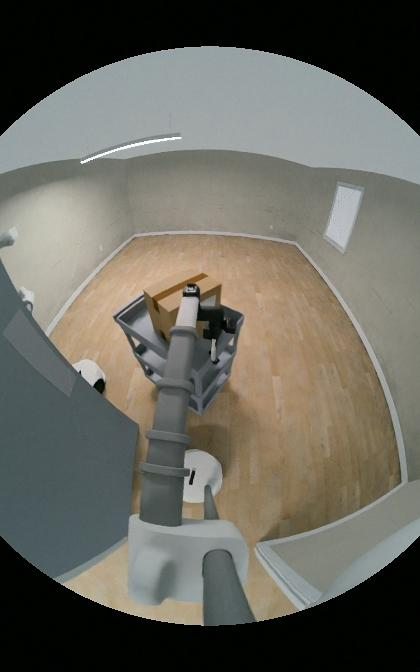

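>>> move(r1={"base":{"translate_m":-0.2,"strafe_m":-0.17},"pace":"slow","contact_limits":{"translate_m":0.6}}, blocking=false, cameras=[])

>>> wait(seconds=4, cameras=["r1_head_camera","r1_head_right_camera"])

Scene clock: 576.60 s.
move: r1 moving
r1.base_odometry: x=-2.213 y=+0.111 heading=-2.336
r1.turned_by_wheels: +0.001
r1.turned_by_imu: +0.000
r1.base_tilt: forward=-1.6 right=+1.3
r1.lidar_m: 0.45 0.60 0.51 0.47 0.48 0.70 3.62 0.80 0.93 2.37 2.47 0.82
r1.base_status: translate_m moving; strafe_m moving
r1.joint_positions: lift_m=+0.930 arm_m=+0.416 wrist_yaw_rad=+0.003 wrist_pitch_rad=+1.564 wrist_roll_rad=+1.740 gripper_m=-0.019
r1.joint_status: not commanded
r1.measured_speeds: translate_m=-0.039 strafe_m=-0.033 rotate_rad=+0.004 lift_m=+0.000 arm_m=+0.000 wrist_yaw_rad=+0.005 wrist_pitch_rad=-0.015 wrist_roll_rad=+0.000
r1.motor_effort: lift_m=+14(14) arm_m=-4(4) wheel_0=+4(9) wheel_1=-6(8) wheel_2=+8(9)
r1.servo_current: wrist_yaw_rad=65(65) wrist_pitch_rad=52(52) wrist_roll_rad=52(72) gripper_m=46(65)
r1.contact_limits: lift_m 0.2; translate_m 0.6
r1.hand_pose: x=+0.5890 y=-0.0874 z=+0.8202 quat_wxyz=(+0.458, +0.542, +0.455, -0.538) (m; r1's base frame)
r1.wrist_depth_mm: 1042 1025 1025 1025 1042 1025 1025 / 1042 1025 1042 1042 1042 1025 1008 / 1042 1042 1042 1042 1025 1042 820 / 223 260 1025 1060 1025 878 820 / 250 200 228 253 1042 960 820 / 249 249 189 206 177 1025 1042 / 250 162 180 248 189 139 1025
r2: as last shown
r2.turned_by_imu: +0.002
r2.base_tilt: forward=-0.6 right=+0.0
r2.lidar_m: 0.64 0.66 0.64 0.89 4.52 2.53 1.40 1.21 1.19 1.42 1.28 1.28
r2.motor_effort: lift_m=+20(20) arm_m=-5(5) wheel_0=+15(15) wheel_1=-2(3) wheel_2=+13(13)
r2.servo_current: wrist_yaw_rad=52(65) wrist_pitch_rad=39(46) wrist_roll_rad=46(59) gripper_m=111(117)
r2.contact_limits: translate_m 0.8
r2.wrist_depth_mm: - - 243 164 239 238 236 / - - 244 165 239 238 237 / - - 244 165 242 241 238 / 597 676 246 166 243 242 239 / 603 661 249 166 244 242 242 / 544 597 186 167 181 244 243 / 517 144 250 - 249 244 244
pictures: none
No camera images: "cameras" was empty.

Scene clock: 579.93 s.
earlier move: r1 done
r1.base_odometry: x=-2.198 y=+0.359 heading=-2.336
r1.turned_by_wheels: +0.001
r1.turned_by_imu: +0.003
r1.base_tilt: forward=-1.6 right=+1.2
r1.lidar_m: 0.43 0.50 0.66 0.62 0.63 3.50 3.41 0.54 0.66 1.86 2.27 3.20
r1.base_status: done
r1.joint_positions: lift_m=+0.930 arm_m=+0.416 wrist_yaw_rad=+0.004 wrist_pitch_rad=+1.570 wrist_roll_rad=+1.742 gripper_m=-0.019
r1.joint_status: not commanded
r1.measured_speeds: all 0
r1.motor_effort: lift_m=+14(14) arm_m=-3(4) wheel_0=+11(20) wheel_1=+0(8) wheel_2=+8(20)
r1.servo_current: wrist_yaw_rad=52(65) wrist_pitch_rad=39(65) wrist_roll_rad=59(85) gripper_m=52(65)
r1.contact_limits: lift_m 0.2; translate_m 0.6
r1.hand_pose: x=+0.5875 y=-0.0874 z=+0.8202 quat_wxyz=(+0.457, +0.540, +0.456, -0.540) (m; r1's base frame)
r1.wrist_depth_mm: 1025 1042 1025 1025 1042 1042 1060 / 1042 1060 1042 1025 1025 1025 1060 / 1025 1042 1060 1025 1042 1042 854 / 1008 1025 1042 1042 1042 820 831 / 246 245 - - 1060 866 831 / 245 198 197 205 178 253 1042 / 247 245 180 248 249 180 -
r2.base_odometry: x=-3.390 y=+0.319 heading=-2.112
r2.turned_by_wheels: +0.000
r2.turned_by_imu: +0.000
r2.base_tilt: forward=-0.7 right=+0.0
r2.lidar_m: 0.65 0.67 0.77 4.11 4.48 2.54 1.41 1.21 1.21 1.42 1.31 1.30
r2.base_status: not commanded
r2.joint_positions: lift_m=+0.800 arm_m=+0.250 wrist_yaw_rad=+0.797 wrist_pitch_rad=+0.001 wrist_roll_rad=+0.000 gripper_m=-0.029
r2.joint_status: not commanded
r2.measured_speeds: all 0
r2.motor_effort: lift_m=+20(21) arm_m=-5(5) wheel_0=+14(15) wheel_1=-2(3) wheel_2=+13(13)
r2.servo_current: wrist_yaw_rad=52(65) wrist_pitch_rad=46(46) wrist_roll_rad=46(59) gripper_m=104(117)
r2.contact_limits: translate_m 0.8
r2.hand_pose: x=+0.6851 y=+0.1451 z=+0.9777 quat_wxyz=(+0.922, +0.000, +0.000, +0.388) (m; r2's base frame)
r2.wrist_depth_mm: - - 242 164 239 239 236 / - - 244 165 241 239 238 / - - 246 165 242 241 239 / - 788 247 166 242 242 239 / - 768 248 166 244 243 241 / 459 477 186 167 181 244 242 / 559 153 251 - 246 245 244
wait: 3.33 of 4 s (r1 has come to rest)
pictures: r1_head_camera, r1_head_right_camera
Images, in order (width x height): r1_head_camera 420x560, r1_head_right_camera 420x672.

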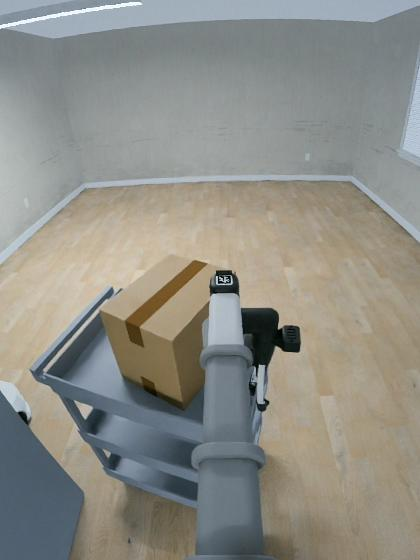

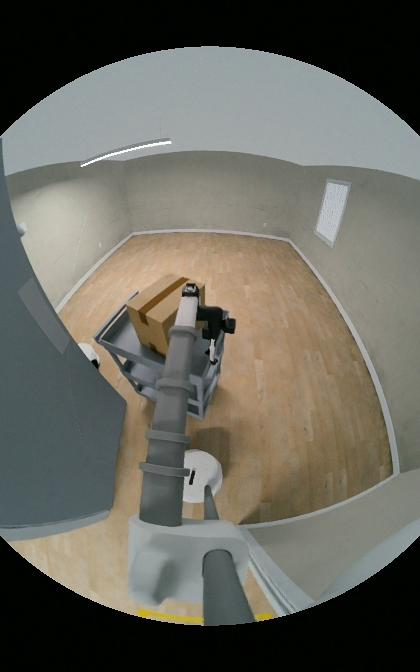

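>>> move(r1={"base":{"strafe_m":-0.22,"translate_m":0.03},"pace":"slow","contact_limits":{"strafe_m":0.6}}, blocking=false, cameras=[])

>>> wait(seconds=4, cameras=["r1_head_camera","r1_head_right_camera"])

Scene clock: 589.30 s.
move: r1 moving
r1.base_odometry: x=-2.209 y=+0.367 heading=-2.333
r1.turned_by_wheels: +0.002
r1.turned_by_imu: +0.002
r1.base_tilt: forward=-1.6 right=+1.2
r1.lidar_m: 0.43 0.51 0.69 0.63 0.66 3.49 3.44 0.53 0.67 1.90 2.27 3.12
r1.base_status: translate_m moving; strafe_m moving
r1.joint_positions: lift_m=+0.930 arm_m=+0.416 wrist_yaw_rad=+0.004 wrist_pitch_rad=+1.570 wrist_roll_rad=+1.742 gripper_m=-0.019
r1.joint_status: not commanded
r1.measured_speeds: translate_m=+0.007 strafe_m=-0.051 rotate_rad=+0.002 lift_m=+0.000 arm_m=+0.000 wrist_yaw_rad=+0.000 wrist_pitch_rad=+0.000 wrist_roll_rad=+0.000
r1.motor_effort: lift_m=+14(14) arm_m=-3(4) wheel_0=+20(22) wheel_1=+1(4) wheel_2=+8(8)
r1.servo_current: wrist_yaw_rad=59(65) wrist_pitch_rad=33(46) wrist_roll_rad=65(78) gripper_m=59(59)
r1.contact_limits: lift_m 0.2; strafe_m 0.6
r1.hand_pose: x=+0.5875 y=-0.0874 z=+0.8202 quat_wxyz=(+0.457, +0.540, +0.456, -0.540) (m; r1's base frame)
r1.wrist_depth_mm: 1025 1025 1025 1042 1042 1025 1042 / 1042 1042 1042 1025 1042 1025 1042 / 1025 1042 1025 1025 1025 1042 831 / 1042 1025 1060 1060 1042 854 831 / 255 244 - - 1025 917 831 / 248 200 198 206 177 259 1042 / 248 247 178 194 250 179 184
r2: as last shown
r2.turned_by_imu: +0.001
r2.lidar_m: 0.63 0.67 0.77 4.12 4.51 2.52 1.40 1.21 1.22 1.43 1.29 1.27
r2.motor_effort: lift_m=+20(20) arm_m=-4(5) wheel_0=+15(15) wheel_1=-2(2) wheel_2=+13(14)
r2.servo_current: wrist_yaw_rad=65(65) wrist_pitch_rad=39(46) wrist_roll_rad=39(52) gripper_m=98(117)
r2.contact_limits: translate_m 0.8
r2.wrist_depth_mm: - - 242 164 239 238 236 / - - 244 165 241 238 237 / - - 244 166 242 240 239 / - 788 247 166 243 241 240 / - 788 248 167 245 242 241 / 466 488 186 167 181 244 244 / 603 153 251 - 248 245 244
pictures: none
No camera images: "cameras" was empty.

Scene clock: 592.23 s.
earlier move: r1 done
r1.base_odometry: x=-2.378 y=+0.490 heading=-2.335
r1.turned_by_wheels: -0.001
r1.turned_by_imu: +0.001
r1.base_tilt: forward=-1.6 right=+1.3
r1.lidar_m: 0.39 0.45 0.65 0.85 0.89 3.53 0.49 0.47 0.71 1.97 2.07 2.84
r1.base_status: done
r1.joint_positions: lift_m=+0.930 arm_m=+0.416 wrist_yaw_rad=+0.007 wrist_pitch_rad=+1.581 wrist_roll_rad=+1.734 gripper_m=-0.019
r1.joint_status: not commanded
r1.measured_speeds: all 0
r1.motor_effort: lift_m=+14(14) arm_m=+4(4) wheel_0=+10(26) wheel_1=+4(8) wheel_2=-2(10)
r1.servo_current: wrist_yaw_rad=52(72) wrist_pitch_rad=65(72) wrist_roll_rad=104(104) gripper_m=52(65)
r1.contact_limits: lift_m 0.2; strafe_m 0.6
r1.hand_pose: x=+0.5845 y=-0.0874 z=+0.8202 quat_wxyz=(+0.457, +0.535, +0.462, -0.540) (m; r1's base frame)
r1.wrist_depth_mm: 1025 1025 1042 1025 1060 1042 1060 / 1008 1025 1042 1042 1042 1060 1078 / 1008 1025 1060 1042 1042 1042 1078 / 1025 1025 1008 1025 1042 842 854 / 1025 1008 - - 252 831 842 / 216 206 203 202 179 195 - / 245 245 176 187 252 253 -
r2.base_odometry: x=-3.390 y=+0.319 heading=-2.112
r2.turned_by_wheels: +0.000
r2.turned_by_imu: +0.000
r2.base_tilt: forward=-0.6 right=+0.0
r2.lidar_m: 0.64 0.66 0.98 4.14 4.51 2.52 1.40 1.21 1.21 1.42 1.30 1.29
r2.base_status: not commanded
r2.joint_positions: lift_m=+0.800 arm_m=+0.250 wrist_yaw_rad=+0.797 wrist_pitch_rad=+0.001 wrist_roll_rad=+0.000 gripper_m=-0.029
r2.joint_status: not commanded
r2.measured_speeds: all 0
r2.motor_effort: lift_m=+20(20) arm_m=-5(5) wheel_0=+14(15) wheel_1=-2(3) wheel_2=+13(14)
r2.servo_current: wrist_yaw_rad=52(65) wrist_pitch_rad=46(46) wrist_roll_rad=52(65) gripper_m=104(117)
r2.contact_limits: translate_m 0.8
r2.hand_pose: x=+0.6851 y=+0.1451 z=+0.9777 quat_wxyz=(+0.922, +0.000, +0.000, +0.388) (m; r2's base frame)
r2.wrist_depth_mm: - - 242 164 239 237 236 / - - 245 165 241 239 236 / - - 246 165 242 240 239 / - - 247 166 244 242 240 / - - 247 167 245 242 242 / - 691 185 167 181 244 242 / - 707 251 - 247 245 244
wait: 2.93 of 4 s (r1 has come to rest)
pictures: r1_head_camera, r1_head_right_camera
Images, in order (width x height): r1_head_camera 420x560, r1_head_right_camera 420x672.

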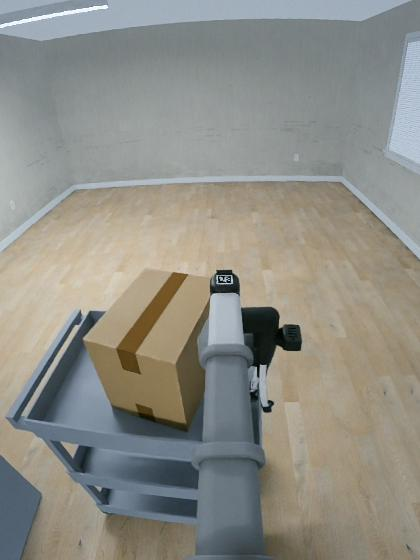

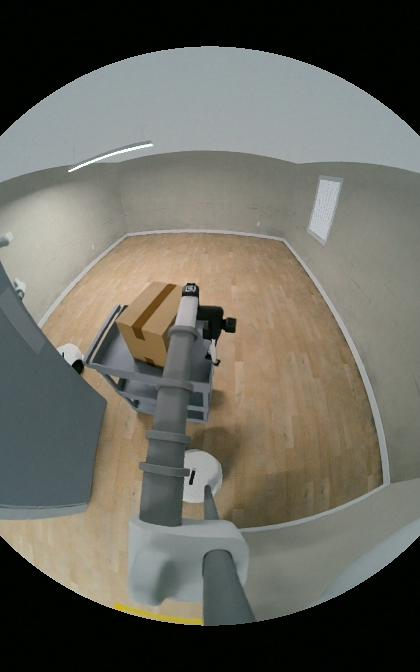

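>>> move(r1={"base":{"rotate_rad":-0.25},"pace":"slow"}, blocking=false, cameras=[])

>>> wait(seconds=1.5, cameras=[])

>>> move(r1={"base":{"translate_m":-0.316,"strafe_m":0.174},"pace":"slow","contact_limits":{"translate_m":0.6}}, blocking=false, cameras=[])

>>> wait(seconds=5, cameras=["r1_head_camera","r1_head_right_camera"])

Scene clock: 610.53 s.
move: r1 contact_stop
r1.base_odometry: x=-2.374 y=+0.488 heading=-2.388
r1.turned_by_wheels: -0.053
r1.turned_by_imu: -0.049
r1.base_tilt: forward=-1.6 right=+1.3
r1.lidar_m: 0.39 0.41 0.65 0.85 0.86 3.58 0.48 0.47 0.68 1.70 2.03 2.74
r1.base_status: rotate_rad contact_stop
r1.joint_positions: lift_m=+0.930 arm_m=+0.416 wrist_yaw_rad=+0.010 wrist_pitch_rad=+1.581 wrist_roll_rad=+1.733 gripper_m=-0.019
r1.joint_status: not commanded
r1.measured_speeds: translate_m=-0.013 strafe_m=+0.002 rotate_rad=-0.058 lift_m=+0.000 arm_m=+0.000 wrist_yaw_rad=+0.003 wrist_pitch_rad=+0.000 wrist_roll_rad=-0.001
r1.on_its_own: the wheels are slack since a contact_stop
r1.motor_effort: lift_m=+14(14) arm_m=+5(5) wheel_0=+5(30) wheel_1=+3(17) wheel_2=+3(17)
r1.servo_current: wrist_yaw_rad=52(85) wrist_pitch_rad=65(72) wrist_roll_rad=104(111) gripper_m=52(59)
r1.contact_limits: lift_m 0.2
r1.hand_pose: x=+0.5846 y=-0.0874 z=+0.8202 quat_wxyz=(+0.458, +0.534, +0.463, -0.539) (m; r1's base frame)
r1.wrist_depth_mm: 1042 1025 1025 1042 1060 1060 1078 / 1008 1025 1078 1042 1042 1060 1060 / 1042 1025 1025 1025 1060 1060 1078 / 1025 1025 1025 1042 1042 842 854 / 1025 1025 - 218 184 842 842 / 225 202 200 195 181 186 - / 244 247 175 152 252 253 -
r2: as last shown
r2.turned_by_imu: +0.003
r2.base_tilt: forward=-0.7 right=+0.0
r2.lidar_m: 0.64 0.63 1.02 4.12 4.51 2.52 1.40 1.21 1.22 1.40 1.29 1.28
r2.motor_effort: lift_m=+20(20) arm_m=-4(5) wheel_0=+15(15) wheel_1=-2(2) wheel_2=+13(13)
r2.servo_current: wrist_yaw_rad=46(59) wrist_pitch_rad=39(46) wrist_roll_rad=46(59) gripper_m=104(111)
r2.contact_limits: translate_m 0.8
r2.wrist_depth_mm: - - 242 164 239 238 236 / - - 244 165 241 238 237 / - - 246 165 242 240 238 / - - 248 166 243 242 241 / - - 247 167 244 243 241 / - - 185 167 180 244 243 / - 1921 252 - 247 245 244
pictures: none
No camera images: "cameras" was empty.

not run: a stop that you did not command came earlier in this reply.

not run: a stop that you did not command came earlier in this reply.

not run: a stop that you did not command came earlier in this reply.

>>> move(r1={"base":{"translate_m":-0.32,"strafe_m":0.17},"pace":"slow","contact_limits":{"translate_m":0.7}}, blocking=false, cameras=[])

>>> wait(seconds=5, cameras=["r1_head_camera","r1_head_right_camera"])

Scene clock: 616.00 s.
earlier move: r1 contact_stop
move: r1 moving
r1.base_odometry: x=-2.361 y=+0.501 heading=-2.416
r1.turned_by_wheels: -0.028
r1.turned_by_imu: -0.029
r1.base_tilt: forward=-1.6 right=+1.3
r1.lidar_m: 0.43 0.50 0.92 0.85 0.84 3.59 3.50 0.44 0.62 1.52 2.05 2.67
r1.base_status: earlier rotate_rad contact_stop (by the wheels' count: -0.080 of -0.250); translate_m moving; strafe_m moving
r1.joint_positions: lift_m=+0.930 arm_m=+0.416 wrist_yaw_rad=+0.009 wrist_pitch_rad=+1.572 wrist_roll_rad=+1.740 gripper_m=-0.019
r1.joint_status: not commanded
r1.measured_speeds: translate_m=-0.049 strafe_m=+0.025 rotate_rad=-0.003 lift_m=+0.000 arm_m=+0.000 wrist_yaw_rad=+0.000 wrist_pitch_rad=-0.005 wrist_roll_rad=+0.006
r1.motor_effort: lift_m=+14(14) arm_m=+4(4) wheel_0=-13(13) wheel_1=-6(7) wheel_2=+1(5)
r1.servo_current: wrist_yaw_rad=72(72) wrist_pitch_rad=39(65) wrist_roll_rad=52(78) gripper_m=46(59)
r1.contact_limits: lift_m 0.2; translate_m 0.7
r1.hand_pose: x=+0.5873 y=-0.0874 z=+0.8202 quat_wxyz=(+0.458, +0.538, +0.459, -0.539) (m; r1's base frame)
r1.wrist_depth_mm: 1042 1025 1042 1042 1025 1042 1025 / 1042 1042 1042 1042 1025 1042 1042 / 1042 1042 1025 1042 1042 1060 842 / 1042 1025 1042 1042 1060 866 842 / 375 243 - 204 1025 854 831 / 205 213 202 200 178 213 831 / 250 252 181 250 251 135 -
r2: as last shown
r2.turned_by_imu: +0.001
r2.lidar_m: 0.66 0.66 1.04 4.10 4.52 2.47 1.41 1.20 1.21 1.41 1.29 1.28
r2.motor_effort: lift_m=+20(20) arm_m=-4(5) wheel_0=+14(15) wheel_1=-2(3) wheel_2=+13(13)
r2.servo_current: wrist_yaw_rad=59(72) wrist_pitch_rad=46(46) wrist_roll_rad=59(59) gripper_m=111(117)
r2.contact_limits: translate_m 0.8
r2.wrist_depth_mm: - - 242 165 239 238 236 / - - 244 165 241 238 236 / - - 245 166 241 240 238 / - - 246 166 244 241 240 / - - 248 166 243 242 241 / - 854 185 167 180 244 244 / - 153 251 - 247 244 244
pictures: none
No camera images: "cameras" was empty.

Scene clock: 620.30 s.
earlier move: r1 done
r1.base_odometry: x=-2.023 y=+0.583 heading=-2.415
r1.turned_by_wheels: +0.001
r1.turned_by_imu: +0.000
r1.base_tilt: forward=-1.6 right=+1.3
r1.lidar_m: 0.49 0.76 0.73 0.63 0.67 3.27 3.13 3.19 0.34 0.56 2.21 0.69
r1.base_status: done
r1.joint_positions: lift_m=+0.930 arm_m=+0.416 wrist_yaw_rad=+0.006 wrist_pitch_rad=+1.566 wrist_roll_rad=+1.744 gripper_m=-0.019
r1.joint_status: not commanded
r1.measured_speeds: all 0
r1.motor_effort: lift_m=+14(14) arm_m=-4(4) wheel_0=-5(15) wheel_1=-3(7) wheel_2=+3(6)
r1.servo_current: wrist_yaw_rad=52(85) wrist_pitch_rad=39(65) wrist_roll_rad=59(78) gripper_m=52(65)
r1.contact_limits: lift_m 0.2; translate_m 0.7
r1.hand_pose: x=+0.5887 y=-0.0874 z=+0.8202 quat_wxyz=(+0.457, +0.541, +0.456, -0.539) (m; r1's base frame)
r1.wrist_depth_mm: 256 1025 1078 1025 1042 1025 991 / 208 500 1025 1025 1042 1042 1042 / 249 216 1042 1042 1042 1042 820 / 250 249 229 1060 1042 866 820 / 250 249 211 264 1042 917 831 / 249 249 249 196 178 1042 1042 / 248 159 183 197 245 1025 1025
r2.base_odometry: x=-3.390 y=+0.319 heading=-2.112
r2.turned_by_wheels: +0.000
r2.turned_by_imu: +0.001
r2.base_tilt: forward=-0.6 right=+0.1
r2.lidar_m: 0.62 0.68 1.11 4.13 4.52 2.51 1.41 1.21 1.20 1.42 1.30 1.27
r2.base_status: not commanded
r2.joint_positions: lift_m=+0.800 arm_m=+0.250 wrist_yaw_rad=+0.797 wrist_pitch_rad=+0.001 wrist_roll_rad=+0.000 gripper_m=-0.029
r2.joint_status: not commanded
r2.measured_speeds: all 0
r2.motor_effort: lift_m=+20(21) arm_m=-5(5) wheel_0=+14(15) wheel_1=-2(3) wheel_2=+13(14)
r2.servo_current: wrist_yaw_rad=52(72) wrist_pitch_rad=39(52) wrist_roll_rad=46(65) gripper_m=111(117)
r2.contact_limits: translate_m 0.8
r2.hand_pose: x=+0.6851 y=+0.1451 z=+0.9777 quat_wxyz=(+0.922, +0.000, +0.000, +0.388) (m; r2's base frame)
r2.wrist_depth_mm: - - 242 164 238 236 236 / - - 244 165 240 239 236 / - - 245 165 242 240 239 / - - 246 166 244 240 240 / - - 248 167 244 243 241 / - - 185 167 180 243 242 / - 1983 251 - 247 245 245
wait: 4.30 of 5 s (r1 has come to rest)
pictures: r1_head_camera, r1_head_right_camera
Images, in order (width x height): r1_head_camera 420x560, r1_head_right_camera 420x672.

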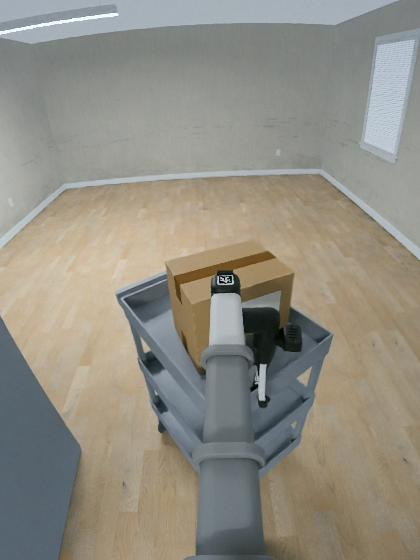

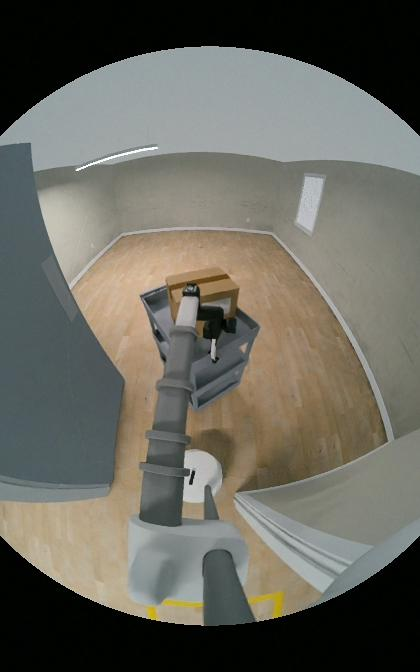

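>>> move(r1={"base":{"translate_m":-0.45,"strafe_m":0.22},"pace":"slow","contact_limits":{"translate_m":0.7}}, blocking=false, cameras=[])

>>> wait(seconds=6, cameras=["r1_head_camera","r1_head_right_camera"])

Scene clock: 630.43 s.
move: r1 moving
r1.base_odometry: x=-2.009 y=+0.587 heading=-2.416
r1.turned_by_wheels: +0.000
r1.turned_by_imu: -0.001
r1.base_tilt: forward=-1.6 right=+1.3
r1.lidar_m: 0.48 0.77 0.70 0.64 0.66 3.25 3.13 3.18 0.35 0.48 2.22 0.67
r1.base_status: translate_m moving; strafe_m moving
r1.joint_positions: lift_m=+0.930 arm_m=+0.416 wrist_yaw_rad=+0.006 wrist_pitch_rad=+1.565 wrist_roll_rad=+1.744 gripper_m=-0.019
r1.joint_status: not commanded
r1.measured_speeds: translate_m=-0.048 strafe_m=+0.024 rotate_rad=+0.003 lift_m=+0.000 arm_m=+0.000 wrist_yaw_rad=+0.000 wrist_pitch_rad=-0.008 wrist_roll_rad=+0.000
r1.motor_effort: lift_m=+14(14) arm_m=-4(4) wheel_0=-9(11) wheel_1=-4(5) wheel_2=+9(9)
r1.servo_current: wrist_yaw_rad=59(72) wrist_pitch_rad=46(46) wrist_roll_rad=46(72) gripper_m=52(59)
r1.contact_limits: lift_m 0.2; translate_m 0.7
r1.hand_pose: x=+0.5891 y=-0.0874 z=+0.8202 quat_wxyz=(+0.458, +0.542, +0.455, -0.538) (m; r1's base frame)
r1.wrist_depth_mm: 319 1042 1042 1042 1042 1008 991 / 211 521 1042 1042 1025 1008 1025 / 250 220 1060 1042 1042 1042 809 / 250 249 235 1042 1042 878 820 / 249 250 218 549 1025 917 820 / 249 249 204 198 179 1042 1008 / 250 157 181 178 258 1025 1025
r2: as last shown
r2.base_tilt: forward=-0.6 right=+0.0
r2.lidar_m: 0.64 0.66 1.13 4.13 4.52 2.53 1.40 1.22 1.18 1.42 1.29 1.27
r2.motor_effort: lift_m=+20(20) arm_m=-5(5) wheel_0=+15(15) wheel_1=-2(2) wheel_2=+13(13)
r2.servo_current: wrist_yaw_rad=52(59) wrist_pitch_rad=39(46) wrist_roll_rad=33(52) gripper_m=111(111)
r2.contact_limits: translate_m 0.8
r2.wrist_depth_mm: - - 242 164 239 238 236 / - - 245 165 240 238 237 / - - 246 165 243 240 238 / - - 247 166 243 241 240 / - - 248 166 244 242 242 / - - 185 167 180 244 242 / - 1921 251 - 247 244 245
pictures: none
No camera images: "cameras" was empty.

Scene clock: 636.13 s.
earlier move: r1 done
r1.base_odometry: x=-1.540 y=+0.717 heading=-2.416
r1.turned_by_wheels: +0.000
r1.turned_by_imu: -0.001
r1.base_tilt: forward=-1.6 right=+1.3
r1.lidar_m: 0.55 0.64 0.46 0.48 2.38 2.83 2.67 2.75 2.54 0.73 0.53 0.49
r1.base_status: done
r1.joint_positions: lift_m=+0.930 arm_m=+0.416 wrist_yaw_rad=+0.001 wrist_pitch_rad=+1.568 wrist_roll_rad=+1.749 gripper_m=-0.019
r1.joint_status: not commanded
r1.measured_speeds: all 0
r1.motor_effort: lift_m=+14(14) arm_m=-4(4) wheel_0=-5(14) wheel_1=-3(8) wheel_2=-1(10)
r1.servo_current: wrist_yaw_rad=46(78) wrist_pitch_rad=39(65) wrist_roll_rad=46(72) gripper_m=52(65)
r1.contact_limits: lift_m 0.2; translate_m 0.7
r1.hand_pose: x=+0.5878 y=-0.0874 z=+0.8202 quat_wxyz=(+0.454, +0.543, +0.453, -0.542) (m; r1's base frame)
r1.wrist_depth_mm: 169 217 248 249 248 1025 1042 / 189 249 249 248 249 1042 1060 / 208 249 248 247 1060 1025 809 / 241 247 248 248 1008 842 820 / 248 248 248 249 1025 960 831 / 247 248 183 198 184 1042 1042 / 248 155 248 158 1025 1042 1042
r2.base_odometry: x=-3.390 y=+0.319 heading=-2.112
r2.turned_by_wheels: +0.000
r2.turned_by_imu: +0.001
r2.base_tilt: forward=-0.7 right=+0.0
r2.lidar_m: 0.63 0.66 3.53 4.10 4.53 2.49 1.43 1.18 1.19 1.41 1.28 1.26
r2.base_status: not commanded
r2.joint_positions: lift_m=+0.800 arm_m=+0.250 wrist_yaw_rad=+0.797 wrist_pitch_rad=+0.001 wrist_roll_rad=+0.000 gripper_m=-0.029
r2.joint_status: not commanded
r2.measured_speeds: all 0
r2.motor_effort: lift_m=+20(21) arm_m=-5(5) wheel_0=+14(15) wheel_1=-2(3) wheel_2=+13(14)
r2.servo_current: wrist_yaw_rad=59(72) wrist_pitch_rad=33(52) wrist_roll_rad=39(65) gripper_m=104(117)
r2.contact_limits: translate_m 0.8
r2.hand_pose: x=+0.6851 y=+0.1451 z=+0.9777 quat_wxyz=(+0.922, +0.000, +0.000, +0.388) (m; r2's base frame)
r2.wrist_depth_mm: - - 242 165 239 236 236 / - - 244 165 241 239 236 / - - 245 166 241 240 239 / - - 247 166 243 241 240 / - - 248 167 244 243 241 / - - 187 167 180 244 243 / - 1983 251 - 247 245 244
wait: 5.70 of 6 s (r1 has come to rest)
pictures: r1_head_camera, r1_head_right_camera
Images, in order (width x height): r1_head_camera 420x560, r1_head_right_camera 420x672.

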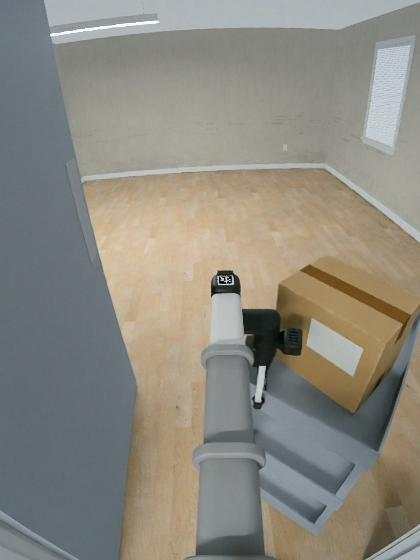

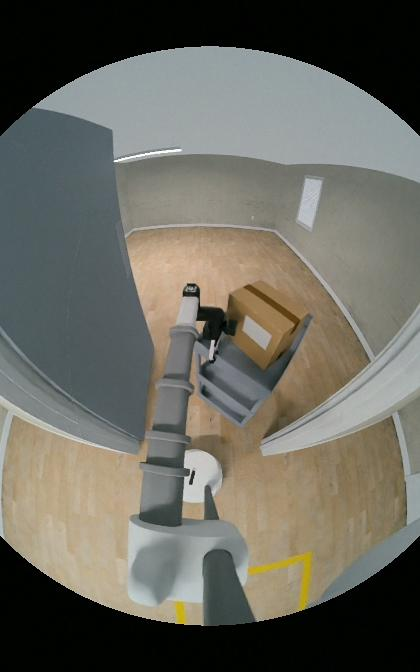

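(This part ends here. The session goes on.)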